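## Task

Take the dust plug off exactly one LC port and drop it in the tray: the port in the sixth (rightmost) of six columns, fifth of ten blocks counting down, second of four holes counting down. Leave every other port alone. Unlatching an LC plug, pushing hard on one, or shoving the robot hard into the panel may fail the task, and the robot must finish upright, neither fallen nor leaning.

## Robot and tools

Robot: TidyBot++, a four-caster mobile base about 0.54 m long, 0.50 m wide and 0.38 m tall, carrying a single seven-joint arm that ends in a two-finger gripper. The shoulder sits 0.12 m ahead of the base centre, 0.68 m above the floor. Links: upper arm 0.42 m, forearm 0.31 m, wrist to hand point 0.31 m. Cameras: base_camera on the base, wrist_camera looking along the hand. The arm begins folded with the hand aimed down.

Frames (metres): the base frame has its origin on the floor under the base centre, x ahead, y to the left, z up. hand_pose and hand_target are reported in it; the hand point is halfway between the finger pads, the hand's z axis runs out along the fingers and the fingers close along its y axis. The odometry frame is the base frame as it was when the scene began. base_odometry integrates wheel rotation only, so slip looks like travel; heading is in rad, left positive, -3.142 to 3.142. base_tilt is in degrees, positive when leaning forward or right.

move: one action per call, plus optional cameras and blocking.
- base: an object of relative commands, measured from where the base is when the command starts. translate_m: metres along current x, forward positive, -2 to 2. strafe_m: metres sideways, left positive, -2 to 2. rotate_rad: turn in radians, counter-clockwise seen from above positive, -6.3 to 6.3. translate_m with strafe_m is driven as one straight segment.
- joints: one object keyed by name, each value an absolute target. joint_1_rad (any angle; positive is clockwise from above, the reverse of rotate_rad), joint_2_rad (-2.249 to 2.249, shoulder, 0 upright, positive leans forward), joint_3_rad (any angle), joint_4_rad (-2.579 to 2.579, elbow, 0 straight), joint_5_rad (any angle), joint_6_rad (-2.099 to 2.099, wrist), joint_7_rad (any angle, hand roll), all in rad; gripper_pos from 0 (open, pad gap about 85 mm) to 1 (closed), gap roughly 85 x (1 - gripper_pos) mm. Unbounded joints go the short way, so send steps below half a turn.
- target: one list of seven numbers [x, y, z, qw, qx, qy, qz], an absolute hand pose in the base frame, metres then a unit quaternion. With target, joints may contain only gripper_pos. The controller chooses the joint angles itself; the path can curve and overshoot, and poses low and close ahead of the base may drive the arm into the base.
- speeds: caps for this action only: translate_m and strafe_m 0.05 to 0.5 m/s (for a combined move, give one of them), rotate_rad 0.1 to 1.57 rad/s.
- min_time_s: 0.1 to 8 s, the shortest duration for the arm motions.
- cameras: list of base_camera, wrist_camera or all; blocking: true waits until motion ends, false returns within about half a second.
An unknown key makes a call invalid; an out-of-range value gets it refused, and a refusal or an unplanned stop cancels the remaining move, wait and finished_scene calls in that reply.

wait: seconds from 0 to 10, returns state. stop: brakes all running motions. zoom_image: camera plus region [x0, y0, x1, y1] in pixels from the top-left, at most 504 by 504, on that camera's newest picture. read_manual: licence texts only. finished_scene: scene, the current scene number (1 or 2); the plug must already be in the tray.

Result lines: pictures (order of images), move (done or the worst status), base_status, joint_status, hand_status (done, moving, off_target, not_followed, contact_stop, time_out, torque_fault, limit_stop_at_motor_heat), on_its_own (things the robot did unasked), joint_positions, hand_pose, hand_target, base_odometry, base_tilt, motor_effort (percent of maximum, bracket = peak in the last action). 'joint command not followed' or 'pose unreachable' means targets were withheld, usually for self-collision (a 'cause:' follows). ARM HIT marks a hard hit against the base or the arm itself. MOTOR HOT warns of heating; OVER-TEMPERATURE FAULT means the arm is sagging and idle until it cools, after which the target must be resent.

Corrections: after a target, add (wanted minus measured) position to the last target; after joints, add (wanted minus read) to each last command. To hold still, resend hand_target, not hand_pose. A held load sags the arm. Closed fingertips reach about 20 mm past the hand point.

Avoid: unlatching or forcing an LC plug, jamming the hand or base into the panel (a blocked base keeps pushing until it times out), driving or turning while the raised arm is caught on something, swinging an outstretched arm sideways, and reaching far from the folded pose over nearby furniture, all of which can tip the robot. Torque sensor limits are 104.5 N m (joints 1-4) and 51.3 N m (joints 5-7); exceeding one freezes the arm for 10 s. Do not drop the plug from height or release it while moving, and avoid hard grips or pulls on parts still seated.

Each tool is called after ">>>" in YAML: its name, and indented under it one key for each argument.

## Session

>>> move:

Scene clock: 0.00 s.
base_odometry: x=+0.000 y=+0.000 heading=+0.000
base_tilt: forward=-0.5 right=+0.2
base_status: not commanded
joint_positions: joint_1_rad=-0.021 joint_2_rad=-0.328 joint_3_rad=+3.108 joint_4_rad=-2.558 joint_5_rad=+0.030 joint_6_rad=-0.887 joint_7_rad=+1.579 gripper_pos=+0.000
joint_status: not commanded
motor_effort: joint_1_rad=-1 joint_2_rad=-1 joint_3_rad=+1 joint_4_rad=+13 joint_5_rad=+0 joint_6_rad=+0 joint_7_rad=+0
hand_pose: x=+0.2395 y=-0.0007 z=+0.5765 quat_wxyz=(+0.017, +0.999, +0.040, +0.013) (m; base frame)
hand_target: x=+0.2388 y=-0.0008 z=+0.5761 quat_wxyz=(+0.017, +0.999, +0.040, +0.012) (m; base frame)
hand_status: not commanded
pictures: base_camera, wrist_camera
Images, in order (width x height): base_camera 644x364, wrist_camera 644x476.

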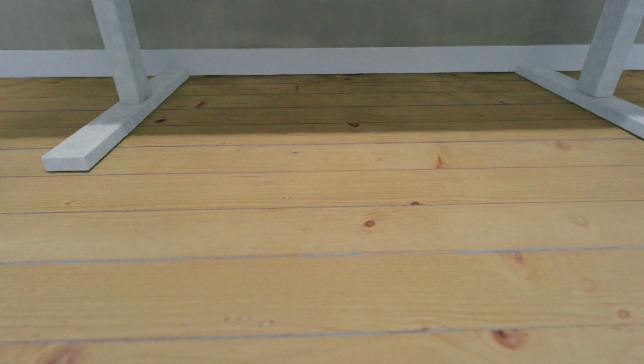

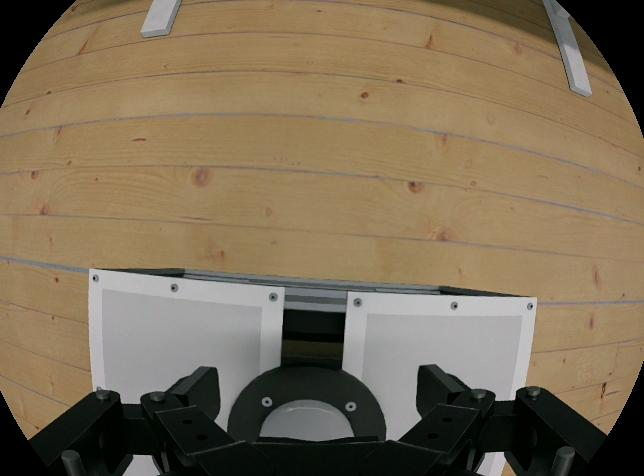

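>>> move:
  joints: {"joint_6_rad": 0.2}
  cameras: ["all"]

>>> move:
  joints: {"joint_6_rad": 0.66}
  cameras: ["all"]

Scene clock: 7.43 s.
move: done
base_odometry: x=+0.000 y=+0.000 heading=+0.000
base_tilt: forward=-0.5 right=+0.2
base_status: not commanded
joint_positions: joint_1_rad=-0.021 joint_2_rad=-0.328 joint_3_rad=+3.108 joint_4_rad=-2.558 joint_5_rad=+0.030 joint_6_rad=+0.122 joint_7_rad=+1.579 gripper_pos=+0.000
joint_status: all done
motor_effort: joint_1_rad=-1(1) joint_2_rad=-4(6) joint_3_rad=+1(2) joint_4_rad=+16(16) joint_5_rad=+0(1) joint_6_rad=+7(7) joint_7_rad=+0(1)
hand_pose: x=+0.4984 y=+0.0232 z=+0.7284 quat_wxyz=(+0.000, +0.868, +0.044, +0.494) (m; base frame)
hand_target: x=+0.5095 y=+0.0248 z=+0.7487 quat_wxyz=(-0.002, +0.849, +0.043, +0.527) (m; base frame)
hand_status: not commanded
pictures: base_camera, wrist_camera
Images, in order (width x height): base_camera 644x364, wrist_camera 644x476.

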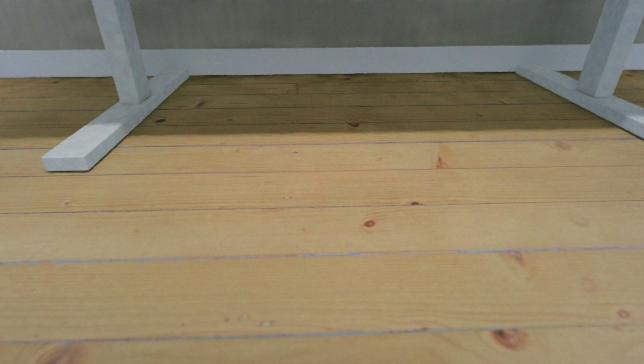

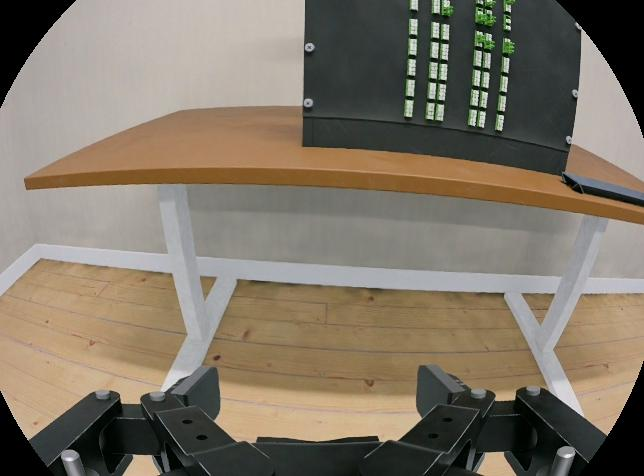

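Scene clock: 8.67 s.
move: done
base_odometry: x=+0.000 y=+0.000 heading=+0.000
base_tilt: forward=-0.5 right=+0.2
base_status: not commanded
joint_positions: joint_1_rad=-0.021 joint_2_rad=-0.328 joint_3_rad=+3.108 joint_4_rad=-2.558 joint_5_rad=+0.030 joint_6_rad=+0.579 joint_7_rad=+1.579 gripper_pos=+0.000
joint_status: all done
motor_effort: joint_1_rad=-1(1) joint_2_rad=-5(7) joint_3_rad=+1(2) joint_4_rad=+17(19) joint_5_rad=-1(1) joint_6_rad=+8(9) joint_7_rad=+0(1)
hand_pose: x=+0.5407 y=+0.0310 z=+0.8625 quat_wxyz=(-0.009, +0.734, +0.041, +0.678) (m; base frame)
hand_target: x=+0.5416 y=+0.0319 z=+0.8867 quat_wxyz=(-0.010, +0.706, +0.041, +0.707) (m; base frame)
hand_status: not commanded
pictures: base_camera, wrist_camera
Images, in order (width x height): base_camera 644x364, wrist_camera 644x476.

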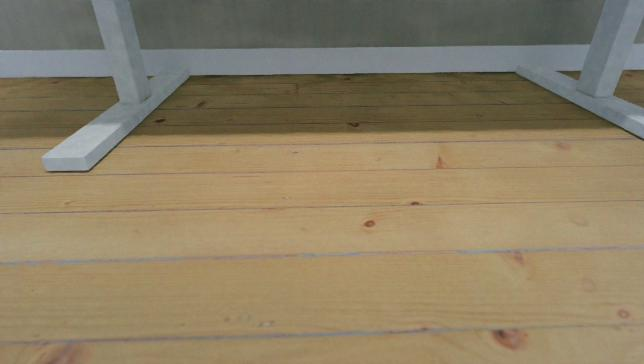

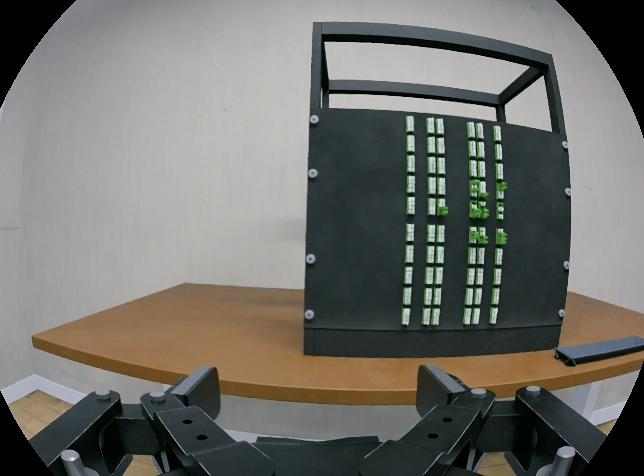

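>>> zoom_image:
  camera: "wrist_camera"
  region: [390, 100, 530, 340]

>>> zoom_image:
  camera: "wrist_camera"
  region: [460, 170, 520, 250]

>>> zoom_image:
  camera: "wrist_camera"
  region: [500, 300, 644, 420]

Scaled by 2.100.

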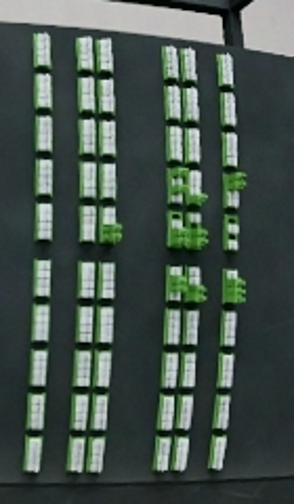

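Scaled by 6.300.

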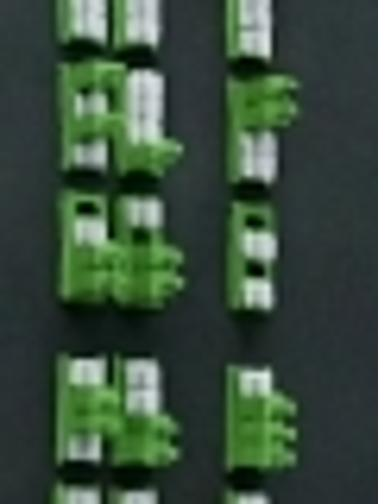

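Scaled by 3.500.

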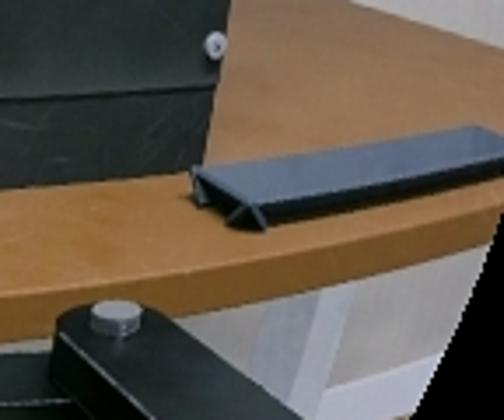

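>>> move:
  target: [0.50, 0.0, 0.95, 0, 0.7071, 0, 0.7071]
  min_time_s: 2
  cameras: ["wrist_camera"]

>>> move:
  base: {"strafe_m": -0.2}
  cameras: ["all"]

Scene clock: 27.83 s.
move: done
base_odometry: x=+0.000 y=+0.000 heading=+0.000
base_tilt: forward=-0.5 right=+0.2
base_status: not commanded
joint_positions: joint_1_rad=-0.021 joint_2_rad=-0.581 joint_3_rad=+3.135 joint_4_rad=-2.456 joint_5_rad=+0.030 joint_6_rad=+0.332 joint_7_rad=+1.579 gripper_pos=+0.000
joint_status: not commanded
motor_effort: joint_1_rad=-1(1) joint_2_rad=-1(7) joint_3_rad=+2(2) joint_4_rad=+19(19) joint_5_rad=+0(1) joint_6_rad=+8(9) joint_7_rad=+0(1)
hand_pose: x=+0.4988 y=+0.0155 z=+0.9478 quat_wxyz=(+0.002, +0.697, +0.027, +0.717) (m; base frame)
hand_target: x=+0.5000 y=+0.0000 z=+0.9500 quat_wxyz=(+0.000, +0.707, +0.000, +0.707) (m; base frame)
hand_status: done (0.016 m and 3.5 deg from the pose sent, 0.101 m and 6.6 deg at the start)
pictures: wrist_camera
Images, in order (width x height): wrist_camera 644x476.

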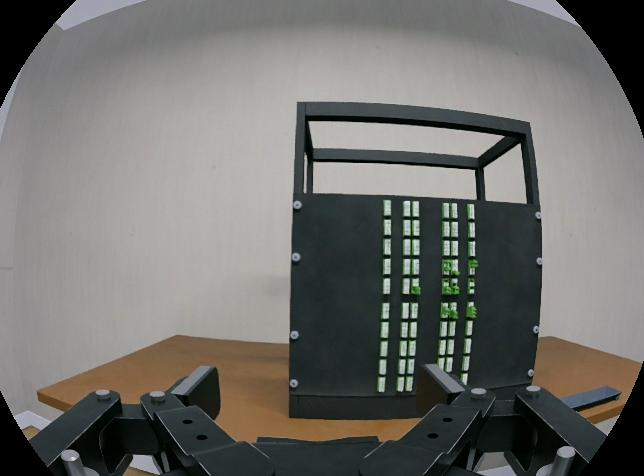

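Scene clock: 29.47 s.
move: done
base_odometry: x=+0.000 y=-0.200 heading=+0.001
base_tilt: forward=-0.5 right=+0.2
base_status: done
joint_positions: joint_1_rad=-0.021 joint_2_rad=-0.581 joint_3_rad=+3.144 joint_4_rad=-2.456 joint_5_rad=+0.030 joint_6_rad=+0.331 joint_7_rad=+1.579 gripper_pos=+0.000
joint_status: not commanded
motor_effort: joint_1_rad=-1(1) joint_2_rad=-1(2) joint_3_rad=+2(3) joint_4_rad=+18(19) joint_5_rad=+0(1) joint_6_rad=+8(9) joint_7_rad=+1(1)
hand_pose: x=+0.4990 y=+0.0112 z=+0.9478 quat_wxyz=(+0.003, +0.697, +0.023, +0.717) (m; base frame)
hand_target: x=+0.5000 y=+0.0000 z=+0.9500 quat_wxyz=(+0.000, +0.707, +0.000, +0.707) (m; base frame)
hand_status: not commanded
pictures: base_camera, wrist_camera
Images, in order (width x height): base_camera 644x364, wrist_camera 644x476.

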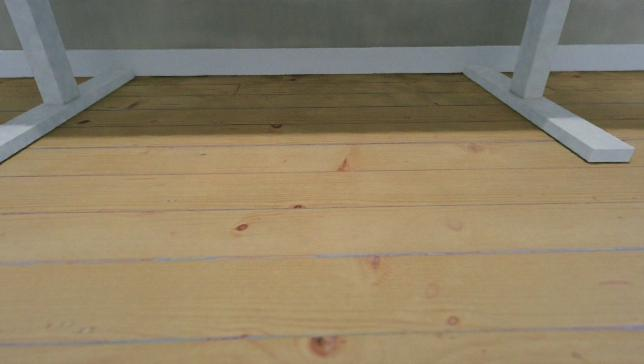

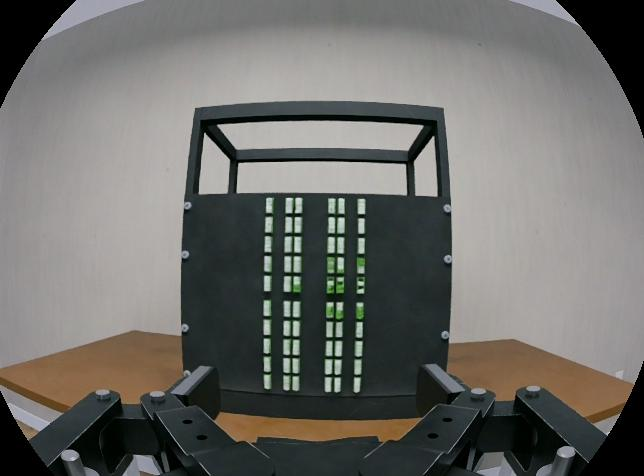

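>>> move:
  base: {"rotate_rad": 0.05, "strafe_m": -0.07, "translate_m": 0.15}
  speeds: {"translate_m": 0.2}
  cameras: ["all"]

>>> zoom_image:
  camera: "wrist_camera"
  region: [220, 140, 420, 380]

Scene clock: 41.17 s.
move: done
base_odometry: x=+0.150 y=-0.270 heading=+0.051
base_tilt: forward=-0.5 right=+0.2
base_status: done
joint_positions: joint_1_rad=-0.019 joint_2_rad=-0.586 joint_3_rad=+3.144 joint_4_rad=-2.455 joint_5_rad=+0.030 joint_6_rad=+0.330 joint_7_rad=+1.579 gripper_pos=+0.000
joint_status: not commanded
motor_effort: joint_1_rad=-1(2) joint_2_rad=-1(3) joint_3_rad=+1(3) joint_4_rad=+19(20) joint_5_rad=-1(1) joint_6_rad=+8(9) joint_7_rad=+0(1)
hand_pose: x=+0.4977 y=+0.0104 z=+0.9498 quat_wxyz=(+0.003, +0.695, +0.022, +0.718) (m; base frame)
hand_target: x=+0.5000 y=+0.0000 z=+0.9500 quat_wxyz=(+0.000, +0.707, +0.000, +0.707) (m; base frame)
hand_status: not commanded
pictures: base_camera, wrist_camera
Images, in order (width x height): base_camera 644x364, wrist_camera 644x476.

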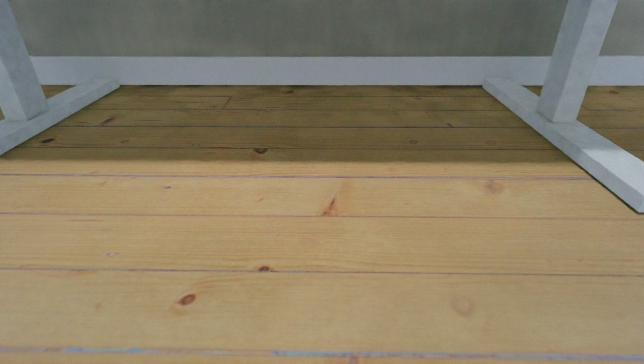

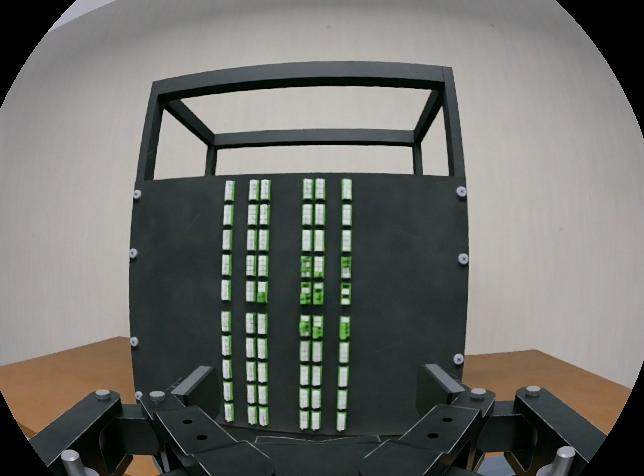

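Scaled by 2.100.

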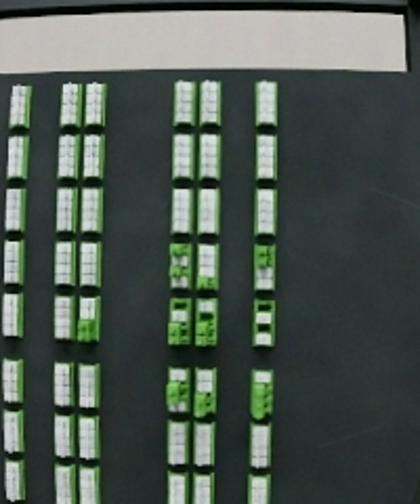

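>>> move:
  base: {"rotate_rad": -0.051, "strafe_m": 0.03}
  joints: {"joint_1_rad": 0.0, "joint_2_rad": -0.58, "joint_3_rad": 3.1416, "joint_4_rad": -2.456, "joint_5_rad": 0.0, "joint_6_rad": 0.305, "joint_7_rad": 1.571, "gripper_pos": 0.7}
  cameras: ["wrist_camera"]

Scene clock: 62.70 s.
move: done
base_odometry: x=+0.149 y=-0.240 heading=+0.000
base_tilt: forward=-0.5 right=+0.2
base_status: done
joint_positions: joint_1_rad=-0.012 joint_2_rad=-0.585 joint_3_rad=+3.144 joint_4_rad=-2.455 joint_5_rad=+0.030 joint_6_rad=+0.330 joint_7_rad=+1.579 gripper_pos=+0.700
joint_status: all done
motor_effort: joint_1_rad=-1(2) joint_2_rad=-1(1) joint_3_rad=+2(2) joint_4_rad=+18(20) joint_5_rad=-1(2) joint_6_rad=+8(9) joint_7_rad=+0(1)
hand_pose: x=+0.4980 y=+0.0079 z=+0.9494 quat_wxyz=(+0.006, +0.696, +0.020, +0.718) (m; base frame)
hand_target: x=+0.4995 y=+0.0013 z=+0.9392 quat_wxyz=(+0.000, +0.707, +0.000, +0.707) (m; base frame)
hand_status: not commanded
pictures: wrist_camera
Images, in order (width x height): wrist_camera 644x476.

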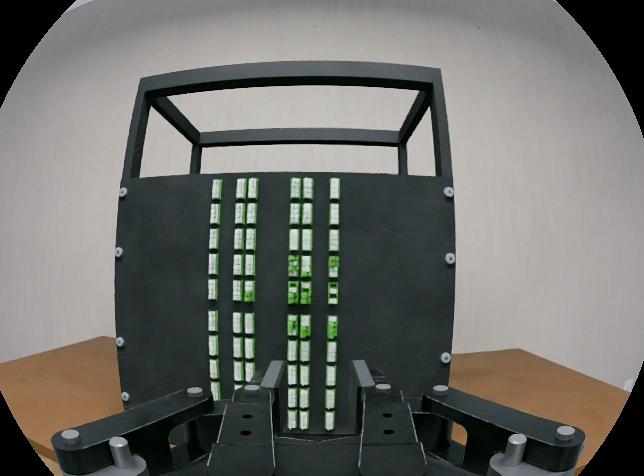

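>>> move:
  base: {"translate_m": 0.13, "strafe_m": -0.02}
  speeds: {"translate_m": 0.15}
  cameras: ["wrist_camera"]

>>> zoom_image:
  camera: "wrist_camera"
  region: [260, 220, 400, 380]

Scene clock: 68.67 s.
move: done
base_odometry: x=+0.279 y=-0.260 heading=+0.000
base_tilt: forward=-0.5 right=+0.2
base_status: done
joint_positions: joint_1_rad=-0.012 joint_2_rad=-0.581 joint_3_rad=+3.144 joint_4_rad=-2.455 joint_5_rad=+0.030 joint_6_rad=+0.330 joint_7_rad=+1.579 gripper_pos=+0.700
joint_status: not commanded
motor_effort: joint_1_rad=-1(1) joint_2_rad=-1(3) joint_3_rad=+2(2) joint_4_rad=+19(19) joint_5_rad=-1(1) joint_6_rad=+8(9) joint_7_rad=+1(1)
hand_pose: x=+0.4992 y=+0.0079 z=+0.9477 quat_wxyz=(+0.006, +0.698, +0.020, +0.716) (m; base frame)
hand_target: x=+0.4995 y=+0.0013 z=+0.9392 quat_wxyz=(+0.000, +0.707, +0.000, +0.707) (m; base frame)
hand_status: not commanded
pictures: wrist_camera
Images, in order (width x height): wrist_camera 644x476.

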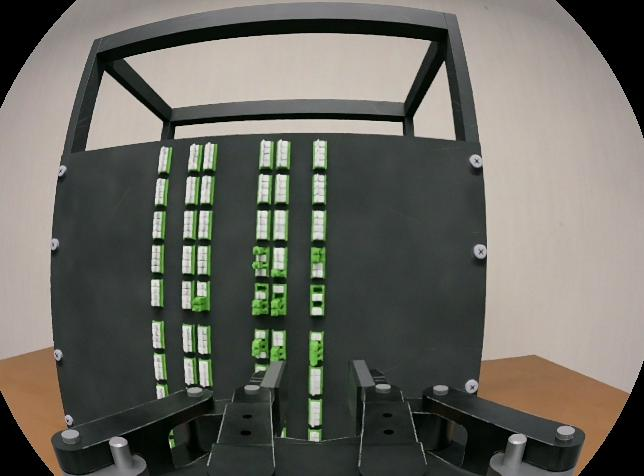

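Scaled by 3.150.

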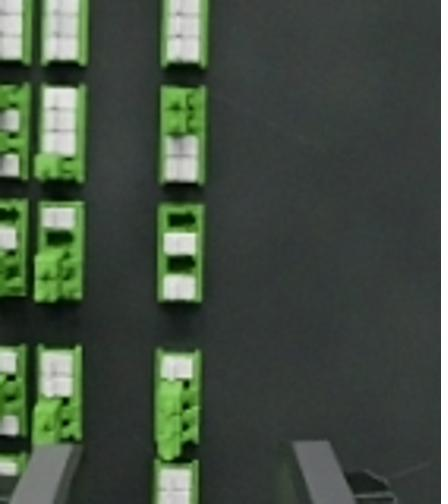

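>>> move:
  target: [0.50, 0.0, 0.985, 0, 0.7071, 0, 0.7071]
  min_time_s: 1.5
  cameras: ["wrist_camera"]

>>> zoom_image:
  camera: "wrist_camera"
  region: [230, 270, 410, 420]

Scene clock: 95.27 s.
move: done
base_odometry: x=+0.279 y=-0.260 heading=+0.000
base_tilt: forward=-0.5 right=+0.2
base_status: not commanded
joint_positions: joint_1_rad=-0.012 joint_2_rad=-0.601 joint_3_rad=+3.144 joint_4_rad=-2.347 joint_5_rad=+0.030 joint_6_rad=+0.201 joint_7_rad=+1.579 gripper_pos=+0.700
joint_status: not commanded
motor_effort: joint_1_rad=-1(1) joint_2_rad=-1(1) joint_3_rad=+2(2) joint_4_rad=+19(19) joint_5_rad=+0(1) joint_6_rad=+8(9) joint_7_rad=+1(1)
hand_pose: x=+0.5018 y=+0.0067 z=+0.9818 quat_wxyz=(+0.008, +0.698, +0.019, +0.716) (m; base frame)
hand_target: x=+0.5000 y=+0.0000 z=+0.9850 quat_wxyz=(+0.000, +0.707, +0.000, +0.707) (m; base frame)
hand_status: done (0.008 m and 2.7 deg from the pose sent, 0.038 m and 2.8 deg at the start)
pictures: wrist_camera
Images, in order (width x height): wrist_camera 644x476.

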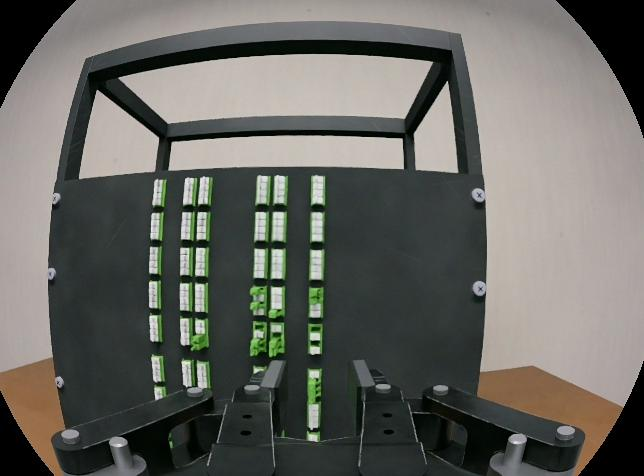

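Scaled by 2.800.

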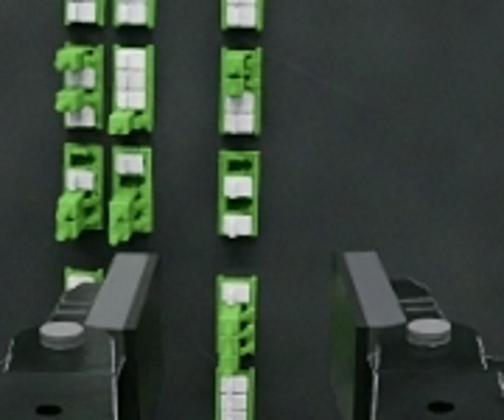

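>>> move:
  base: {"translate_m": 0.09, "strafe_m": 0.005}
  speeds: {"translate_m": 0.1}
  joints: {"gripper_pos": 0.78}
  cameras: ["wrist_camera"]

>>> zoom_image:
  camera: "wrist_camera"
  region: [230, 290, 410, 440]

Scene clock: 101.80 s.
move: done
base_odometry: x=+0.369 y=-0.255 heading=+0.000
base_tilt: forward=-0.5 right=+0.2
base_status: done
joint_positions: joint_1_rad=-0.012 joint_2_rad=-0.609 joint_3_rad=+3.144 joint_4_rad=-2.347 joint_5_rad=+0.030 joint_6_rad=+0.199 joint_7_rad=+1.579 gripper_pos=+0.780
joint_status: all done
motor_effort: joint_1_rad=-1(1) joint_2_rad=-1(3) joint_3_rad=+1(2) joint_4_rad=+19(20) joint_5_rad=+0(1) joint_6_rad=+9(9) joint_7_rad=+0(1)
hand_pose: x=+0.4993 y=+0.0066 z=+0.9846 quat_wxyz=(+0.008, +0.696, +0.019, +0.718) (m; base frame)
hand_target: x=+0.5000 y=+0.0000 z=+0.9850 quat_wxyz=(+0.000, +0.707, +0.000, +0.707) (m; base frame)
hand_status: not commanded
pictures: wrist_camera
Images, in order (width x height): wrist_camera 644x476.

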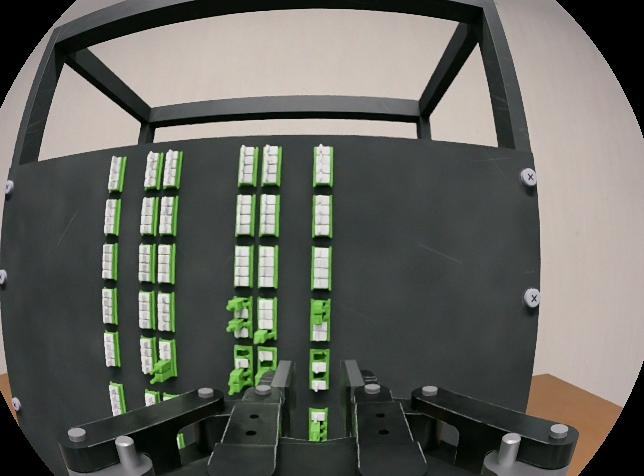

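Scaled by 2.800.

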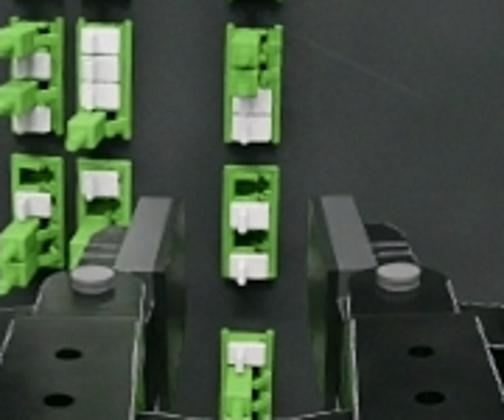

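>>> move:
  target: [0.50, 0.0, 0.977, 0, 0.7071, 0, 0.7071]
  min_time_s: 1
  cameras: ["wrist_camera"]

>>> zoom_image:
  camera: "wrist_camera"
  region: [230, 290, 410, 440]

>>> move:
  base: {"translate_m": 0.04}
  speeds: {"translate_m": 0.1}
  cameras: ["wrist_camera"]

>>> zoom_image:
  camera: "wrist_camera"
  region: [230, 290, 410, 440]

Scene clock: 114.77 s.
move: done
base_odometry: x=+0.369 y=-0.255 heading=+0.000
base_tilt: forward=-0.5 right=+0.2
base_status: not commanded
joint_positions: joint_1_rad=-0.012 joint_2_rad=-0.609 joint_3_rad=+3.144 joint_4_rad=-2.347 joint_5_rad=+0.030 joint_6_rad=+0.199 joint_7_rad=+1.579 gripper_pos=+0.780
joint_status: not commanded
motor_effort: joint_1_rad=-1(1) joint_2_rad=-1(1) joint_3_rad=+1(2) joint_4_rad=+20(20) joint_5_rad=-1(1) joint_6_rad=+9(9) joint_7_rad=+1(1)
hand_pose: x=+0.4993 y=+0.0066 z=+0.9846 quat_wxyz=(+0.008, +0.696, +0.019, +0.718) (m; base frame)
hand_target: x=+0.5000 y=+0.0000 z=+0.9770 quat_wxyz=(+0.000, +0.707, +0.000, +0.707) (m; base frame)
hand_status: done (0.010 m and 2.9 deg from the pose sent, 0.010 m and 2.9 deg at the start)
pictures: wrist_camera
Images, in order (width x height): wrist_camera 644x476.

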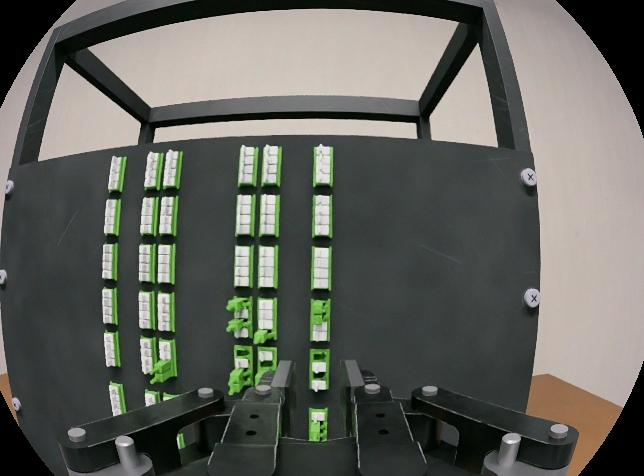

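Scaled by 2.800.

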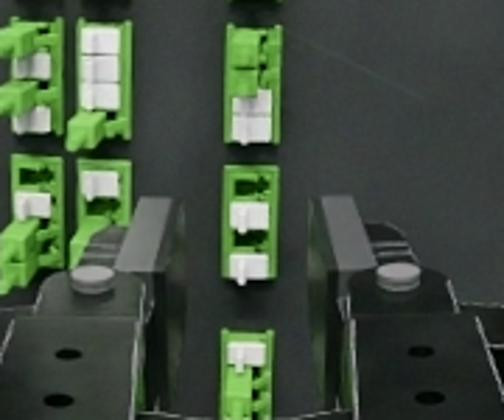

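Scene clock: 115.73 s.
move: done
base_odometry: x=+0.409 y=-0.255 heading=+0.000
base_tilt: forward=-0.5 right=+0.2
base_status: done
joint_positions: joint_1_rad=-0.012 joint_2_rad=-0.609 joint_3_rad=+3.144 joint_4_rad=-2.347 joint_5_rad=+0.030 joint_6_rad=+0.199 joint_7_rad=+1.579 gripper_pos=+0.780
joint_status: not commanded
motor_effort: joint_1_rad=-1(1) joint_2_rad=-1(2) joint_3_rad=+1(2) joint_4_rad=+19(20) joint_5_rad=-1(1) joint_6_rad=+8(9) joint_7_rad=+0(1)
hand_pose: x=+0.4995 y=+0.0066 z=+0.9844 quat_wxyz=(+0.008, +0.696, +0.019, +0.718) (m; base frame)
hand_target: x=+0.5000 y=+0.0000 z=+0.9770 quat_wxyz=(+0.000, +0.707, +0.000, +0.707) (m; base frame)
hand_status: not commanded
pictures: wrist_camera
Images, in order (width x height): wrist_camera 644x476.

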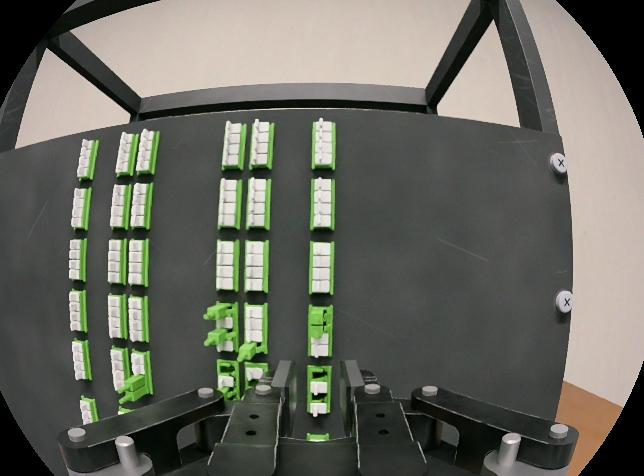

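Scaled by 2.800.

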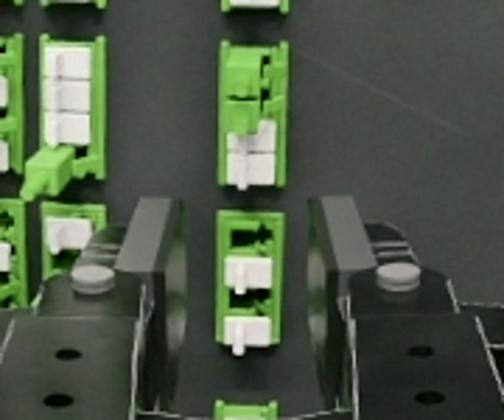

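>>> zoom_image:
  camera: "wrist_camera"
  region: [290, 350, 350, 420]

>>> zoom_image:
  camera: "wrist_camera"
  region: [200, 230, 340, 420]

Scaled by 7.200.

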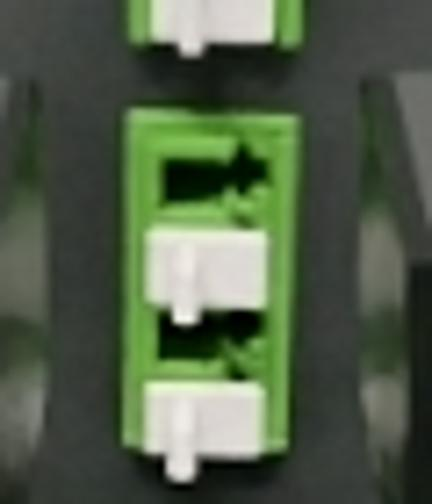

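Scaled by 2.653.

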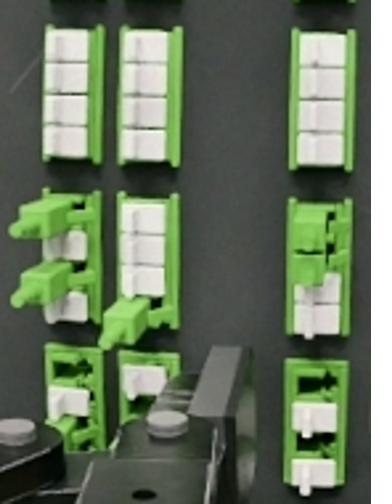

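>>> move:
  target: [0.50, 0.0, 0.968, 0, 0.7071, 0, 0.7071]
  min_time_s: 1
  cameras: ["wrist_camera"]

>>> zoom_image:
  camera: "wrist_camera"
  region: [230, 290, 410, 440]

Scene clock: 145.47 s.
move: done
base_odometry: x=+0.409 y=-0.255 heading=+0.000
base_tilt: forward=-0.5 right=+0.2
base_status: not commanded
joint_positions: joint_1_rad=-0.012 joint_2_rad=-0.609 joint_3_rad=+3.144 joint_4_rad=-2.347 joint_5_rad=+0.030 joint_6_rad=+0.199 joint_7_rad=+1.579 gripper_pos=+0.780
joint_status: not commanded
motor_effort: joint_1_rad=-1(1) joint_2_rad=-1(2) joint_3_rad=+1(2) joint_4_rad=+19(20) joint_5_rad=+0(1) joint_6_rad=+8(9) joint_7_rad=+0(1)
hand_pose: x=+0.4995 y=+0.0066 z=+0.9844 quat_wxyz=(+0.008, +0.696, +0.019, +0.718) (m; base frame)
hand_target: x=+0.5000 y=+0.0000 z=+0.9680 quat_wxyz=(+0.000, +0.707, +0.000, +0.707) (m; base frame)
hand_status: done (0.018 m and 2.9 deg from the pose sent, 0.018 m and 2.9 deg at the start)
pictures: wrist_camera
Images, in order (width x height): wrist_camera 644x476.

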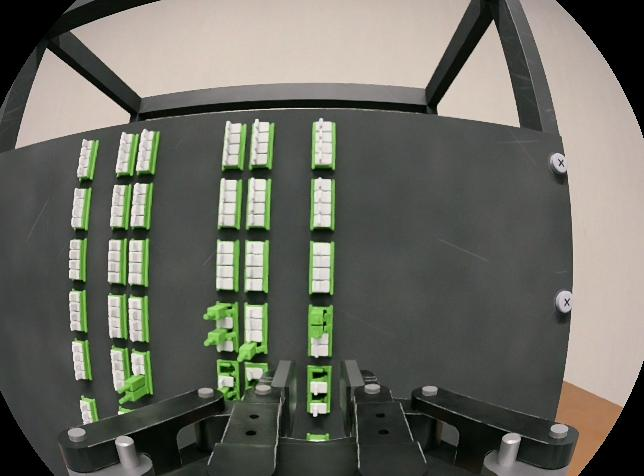

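Scaled by 2.800.

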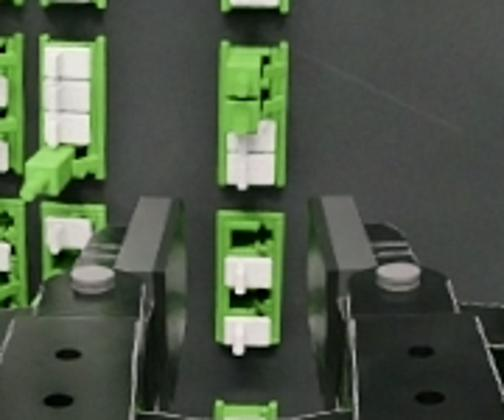

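>>> move:
  target: [0.50, 0.0, 0.960, 0, 0.7071, 0, 0.7071]
  min_time_s: 1
  cameras: []

>>> move:
  target: [0.50, 0.0, 0.956, 0, 0.7071, 0, 0.7071]
  min_time_s: 1
  cameras: ["wrist_camera"]

Scene clock: 150.27 s.
move: done
base_odometry: x=+0.409 y=-0.255 heading=+0.000
base_tilt: forward=-0.5 right=+0.2
base_status: not commanded
joint_positions: joint_1_rad=-0.012 joint_2_rad=-0.609 joint_3_rad=+3.144 joint_4_rad=-2.357 joint_5_rad=+0.030 joint_6_rad=+0.199 joint_7_rad=+1.579 gripper_pos=+0.780
joint_status: not commanded
motor_effort: joint_1_rad=-1(1) joint_2_rad=-1(1) joint_3_rad=+1(2) joint_4_rad=+19(20) joint_5_rad=-1(1) joint_6_rad=+8(9) joint_7_rad=+0(1)
hand_pose: x=+0.4990 y=+0.0066 z=+0.9781 quat_wxyz=(+0.008, +0.699, +0.019, +0.714) (m; base frame)
hand_target: x=+0.5000 y=+0.0000 z=+0.9600 quat_wxyz=(+0.000, +0.707, +0.000, +0.707) (m; base frame)
hand_status: done (0.019 m and 2.6 deg from the pose sent, 0.025 m and 2.9 deg at the start)
pictures: none
No camera images: "cameras" was empty.

Scene clock: 151.57 s.
move: done
base_odometry: x=+0.409 y=-0.255 heading=+0.000
base_tilt: forward=-0.5 right=+0.2
base_status: not commanded
joint_positions: joint_1_rad=-0.012 joint_2_rad=-0.608 joint_3_rad=+3.144 joint_4_rad=-2.369 joint_5_rad=+0.030 joint_6_rad=+0.199 joint_7_rad=+1.579 gripper_pos=+0.780
joint_status: not commanded
motor_effort: joint_1_rad=-1(1) joint_2_rad=+0(1) joint_3_rad=+2(2) joint_4_rad=+19(20) joint_5_rad=+0(1) joint_6_rad=+9(9) joint_7_rad=+1(1)
hand_pose: x=+0.4987 y=+0.0066 z=+0.9705 quat_wxyz=(+0.008, +0.704, +0.019, +0.710) (m; base frame)
hand_target: x=+0.5000 y=+0.0000 z=+0.9560 quat_wxyz=(+0.000, +0.707, +0.000, +0.707) (m; base frame)
hand_status: done (0.016 m and 2.4 deg from the pose sent, 0.023 m and 2.6 deg at the start)
pictures: wrist_camera
Images, in order (width x height): wrist_camera 644x476.

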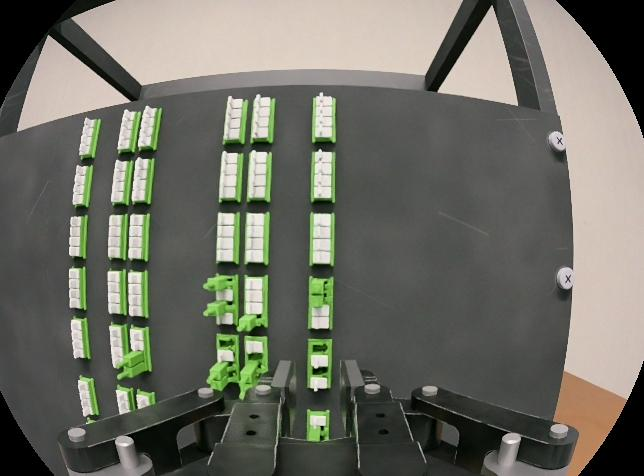

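>>> move:
  base: {"translate_m": 0.015}
  speeds: {"translate_m": 0.05}
  cameras: ["wrist_camera"]

>>> zoom_image:
  camera: "wrist_camera"
  region: [260, 320, 380, 420]

Scene clock: 173.37 s.
move: done
base_odometry: x=+0.425 y=-0.255 heading=+0.000
base_tilt: forward=-0.5 right=+0.2
base_status: done
joint_positions: joint_1_rad=-0.012 joint_2_rad=-0.600 joint_3_rad=+3.144 joint_4_rad=-2.369 joint_5_rad=+0.030 joint_6_rad=+0.199 joint_7_rad=+1.579 gripper_pos=+0.780
joint_status: not commanded
motor_effort: joint_1_rad=-1(1) joint_2_rad=-1(3) joint_3_rad=+2(2) joint_4_rad=+19(19) joint_5_rad=-1(1) joint_6_rad=+8(9) joint_7_rad=+0(1)
hand_pose: x=+0.5008 y=+0.0067 z=+0.9672 quat_wxyz=(+0.007, +0.707, +0.019, +0.707) (m; base frame)
hand_target: x=+0.5000 y=+0.0000 z=+0.9560 quat_wxyz=(+0.000, +0.707, +0.000, +0.707) (m; base frame)
hand_status: not commanded
pictures: wrist_camera
Images, in order (width x height): wrist_camera 644x476.

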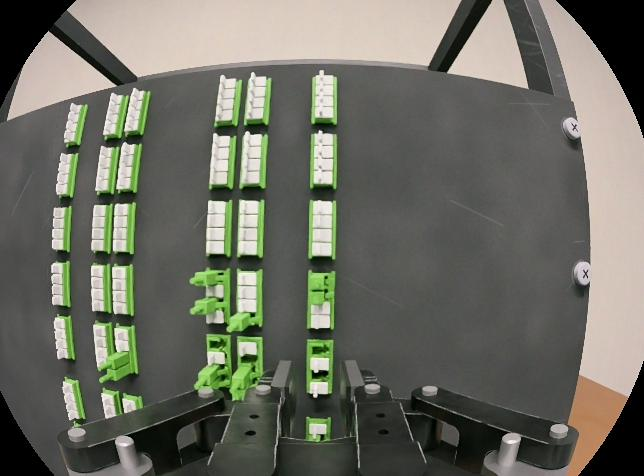

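Scaled by 4.200.

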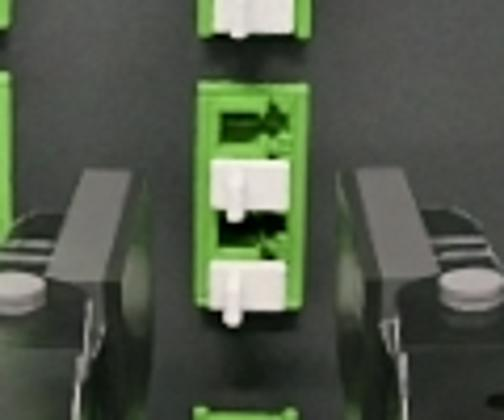

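>>> move:
  target: [0.50, 0.0, 0.978, 0, 0.7071, 0, 0.7071]
  min_time_s: 1
  cameras: ["wrist_camera"]

>>> zoom_image:
  camera: "wrist_camera"
  region: [260, 320, 380, 420]

Scene clock: 184.63 s.
move: done
base_odometry: x=+0.425 y=-0.255 heading=+0.000
base_tilt: forward=-0.5 right=+0.2
base_status: not commanded
joint_positions: joint_1_rad=-0.012 joint_2_rad=-0.600 joint_3_rad=+3.144 joint_4_rad=-2.366 joint_5_rad=+0.030 joint_6_rad=+0.199 joint_7_rad=+1.579 gripper_pos=+0.780
joint_status: not commanded
motor_effort: joint_1_rad=-1(1) joint_2_rad=-1(2) joint_3_rad=+1(2) joint_4_rad=+19(20) joint_5_rad=-1(1) joint_6_rad=+8(9) joint_7_rad=+1(1)
hand_pose: x=+0.5010 y=+0.0067 z=+0.9694 quat_wxyz=(+0.008, +0.705, +0.019, +0.708) (m; base frame)
hand_target: x=+0.5000 y=+0.0000 z=+0.9780 quat_wxyz=(+0.000, +0.707, +0.000, +0.707) (m; base frame)
hand_status: done (0.011 m and 2.3 deg from the pose sent, 0.013 m and 2.3 deg at the start)
pictures: wrist_camera
Images, in order (width x height): wrist_camera 644x476.

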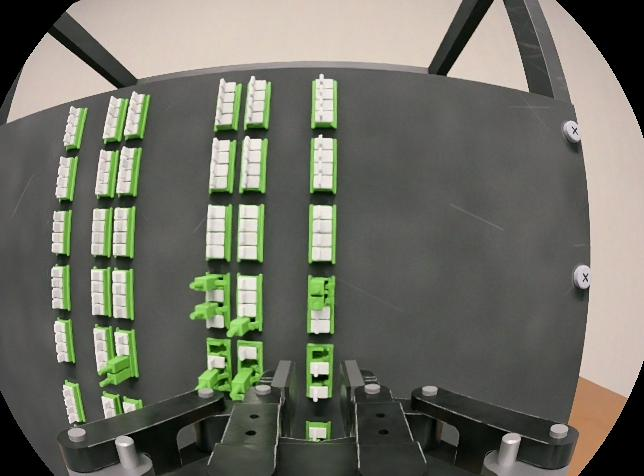

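Scaled by 4.200.

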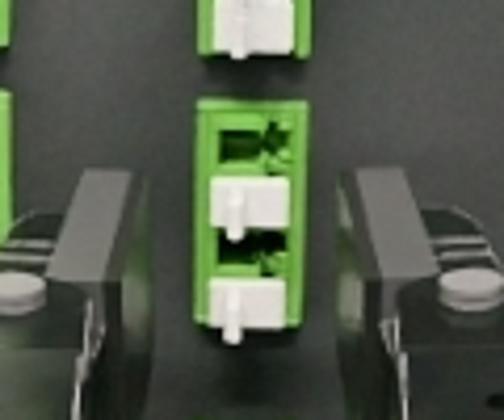

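>>> move:
  target: [0.50, 0.0, 0.982, 0, 0.7071, 0, 0.7071]
  min_time_s: 1
  cameras: ["wrist_camera"]

>>> zoom_image:
  camera: "wrist_camera"
  region: [260, 320, 380, 420]

Scene clock: 187.73 s.
move: done
base_odometry: x=+0.425 y=-0.255 heading=+0.000
base_tilt: forward=-0.5 right=+0.2
base_status: not commanded
joint_positions: joint_1_rad=-0.012 joint_2_rad=-0.600 joint_3_rad=+3.144 joint_4_rad=-2.359 joint_5_rad=+0.030 joint_6_rad=+0.199 joint_7_rad=+1.579 gripper_pos=+0.780
joint_status: not commanded
motor_effort: joint_1_rad=-1(1) joint_2_rad=-1(2) joint_3_rad=+1(2) joint_4_rad=+19(20) joint_5_rad=+0(1) joint_6_rad=+8(9) joint_7_rad=+0(1)
hand_pose: x=+0.5014 y=+0.0067 z=+0.9739 quat_wxyz=(+0.008, +0.703, +0.019, +0.711) (m; base frame)
hand_target: x=+0.5000 y=+0.0000 z=+0.9820 quat_wxyz=(+0.000, +0.707, +0.000, +0.707) (m; base frame)
hand_status: done (0.011 m and 2.4 deg from the pose sent, 0.014 m and 2.3 deg at the start)
pictures: wrist_camera
Images, in order (width x height): wrist_camera 644x476.

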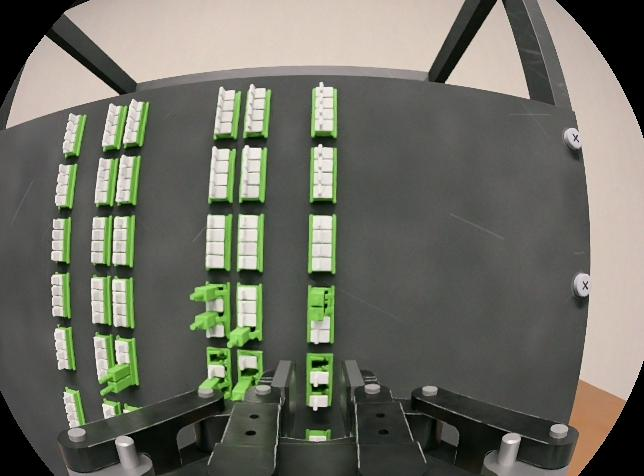

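Scaled by 4.200.

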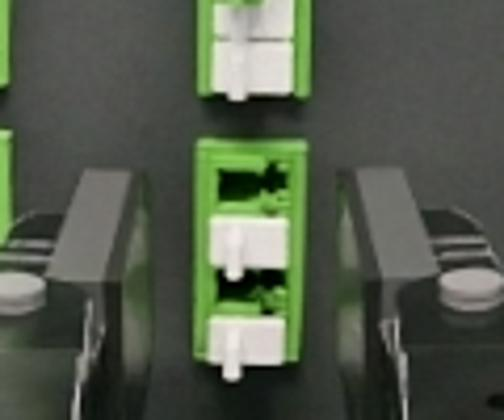

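>>> move:
  base: {"translate_m": 0.008}
  speeds: {"translate_m": 0.05}
  cameras: ["wrist_camera"]

>>> zoom_image:
  camera: "wrist_camera"
  region: [260, 320, 380, 420]

Scene clock: 190.90 s.
move: done
base_odometry: x=+0.433 y=-0.255 heading=+0.000
base_tilt: forward=-0.5 right=+0.2
base_status: done
joint_positions: joint_1_rad=-0.012 joint_2_rad=-0.605 joint_3_rad=+3.144 joint_4_rad=-2.358 joint_5_rad=+0.030 joint_6_rad=+0.199 joint_7_rad=+1.579 gripper_pos=+0.780
joint_status: not commanded
motor_effort: joint_1_rad=-1(1) joint_2_rad=-1(4) joint_3_rad=+2(2) joint_4_rad=+19(20) joint_5_rad=+0(1) joint_6_rad=+8(9) joint_7_rad=+0(1)
hand_pose: x=+0.5000 y=+0.0066 z=+0.9764 quat_wxyz=(+0.008, +0.701, +0.019, +0.713) (m; base frame)
hand_target: x=+0.5000 y=+0.0000 z=+0.9820 quat_wxyz=(+0.000, +0.707, +0.000, +0.707) (m; base frame)
hand_status: not commanded
pictures: wrist_camera
Images, in order (width x height): wrist_camera 644x476.

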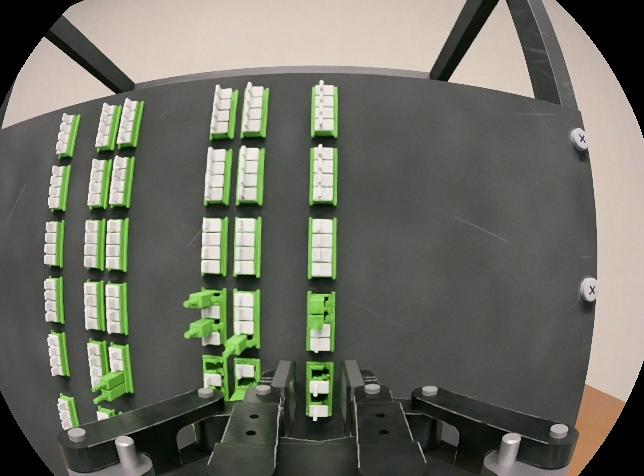

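Scaled by 4.200.

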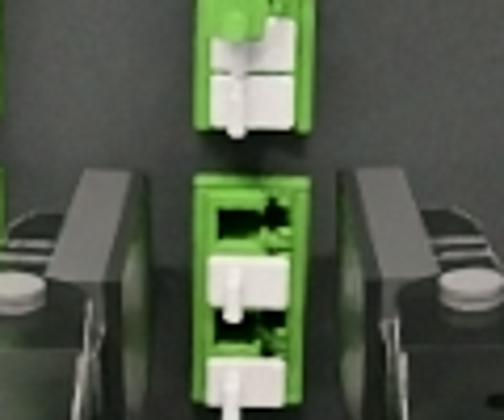

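>>> move:
  target: [0.50, 0.0, 0.959, 0, 0.7071, 0, 0.7071]
  min_time_s: 1.5
  cameras: ["wrist_camera"]

>>> zoom_image:
  camera: "wrist_camera"
  region: [260, 320, 380, 420]

Scene clock: 197.43 s.
move: done
base_odometry: x=+0.433 y=-0.255 heading=+0.000
base_tilt: forward=-0.5 right=+0.2
base_status: not commanded
joint_positions: joint_1_rad=-0.012 joint_2_rad=-0.605 joint_3_rad=+3.144 joint_4_rad=-2.362 joint_5_rad=+0.030 joint_6_rad=+0.199 joint_7_rad=+1.579 gripper_pos=+0.780
joint_status: not commanded
motor_effort: joint_1_rad=-1(1) joint_2_rad=+0(1) joint_3_rad=+2(2) joint_4_rad=+19(20) joint_5_rad=+0(1) joint_6_rad=+8(9) joint_7_rad=+0(1)
hand_pose: x=+0.4998 y=+0.0066 z=+0.9737 quat_wxyz=(+0.008, +0.702, +0.019, +0.712) (m; base frame)
hand_target: x=+0.5000 y=+0.0000 z=+0.9590 quat_wxyz=(+0.000, +0.707, +0.000, +0.707) (m; base frame)
hand_status: done (0.016 m and 2.4 deg from the pose sent, 0.019 m and 2.5 deg at the start)
pictures: wrist_camera
Images, in order (width x height): wrist_camera 644x476.

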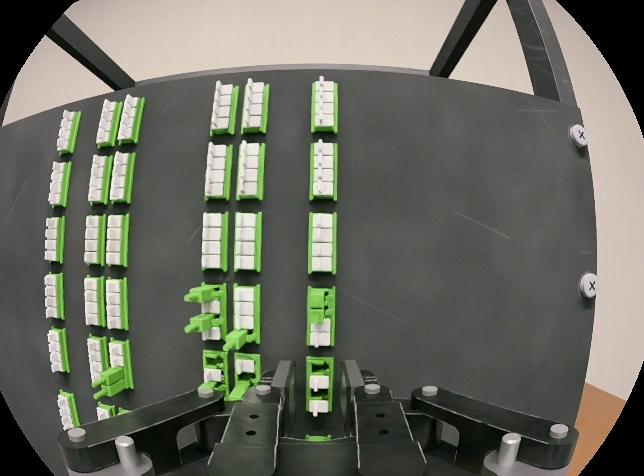

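Scaled by 4.200.

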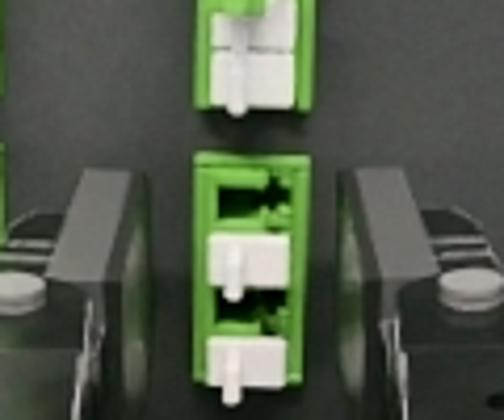

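>>> move:
  base: {"translate_m": 0.005, "strafe_m": -0.001}
  speeds: {"translate_m": 0.05}
  cameras: ["wrist_camera"]

>>> zoom_image:
  camera: "wrist_camera"
  region: [260, 320, 380, 420]

Scene clock: 201.03 s.
move: done
base_odometry: x=+0.438 y=-0.256 heading=+0.000
base_tilt: forward=-0.5 right=+0.2
base_status: done
joint_positions: joint_1_rad=-0.012 joint_2_rad=-0.606 joint_3_rad=+3.144 joint_4_rad=-2.363 joint_5_rad=+0.030 joint_6_rad=+0.199 joint_7_rad=+1.579 gripper_pos=+0.780
joint_status: not commanded
motor_effort: joint_1_rad=-1(2) joint_2_rad=+1(3) joint_3_rad=+2(2) joint_4_rad=+20(21) joint_5_rad=+0(1) joint_6_rad=+8(9) joint_7_rad=+0(1)
hand_pose: x=+0.4994 y=+0.0065 z=+0.9734 quat_wxyz=(+0.008, +0.702, +0.018, +0.712) (m; base frame)
hand_target: x=+0.5000 y=+0.0000 z=+0.9590 quat_wxyz=(+0.000, +0.707, +0.000, +0.707) (m; base frame)
hand_status: not commanded
pictures: wrist_camera
Images, in order (width x height): wrist_camera 644x476.

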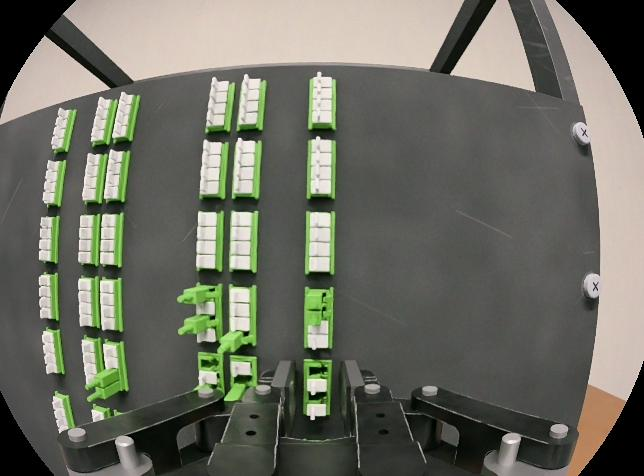

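Scaled by 4.200.

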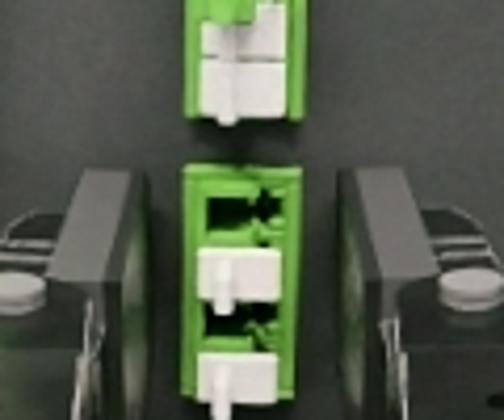

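>>> zoom_image:
  camera: "wrist_camera"
  region: [30, 200, 110, 290]

>>> zoom_image:
  camera: "wrist_camera"
  region: [180, 60, 350, 200]

Scaled by 5.600.

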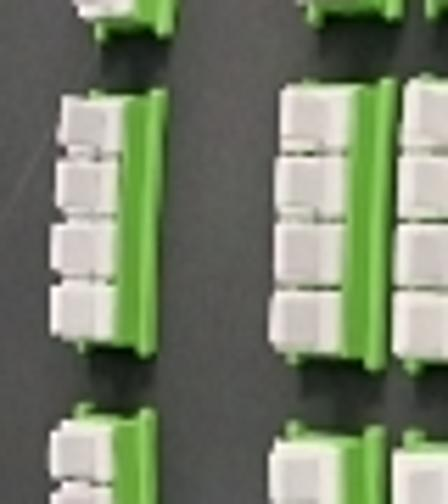

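Scaled by 2.965.

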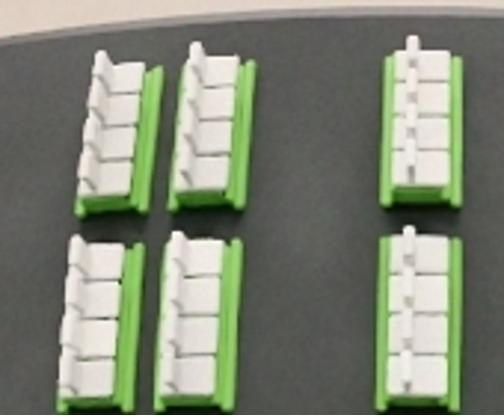

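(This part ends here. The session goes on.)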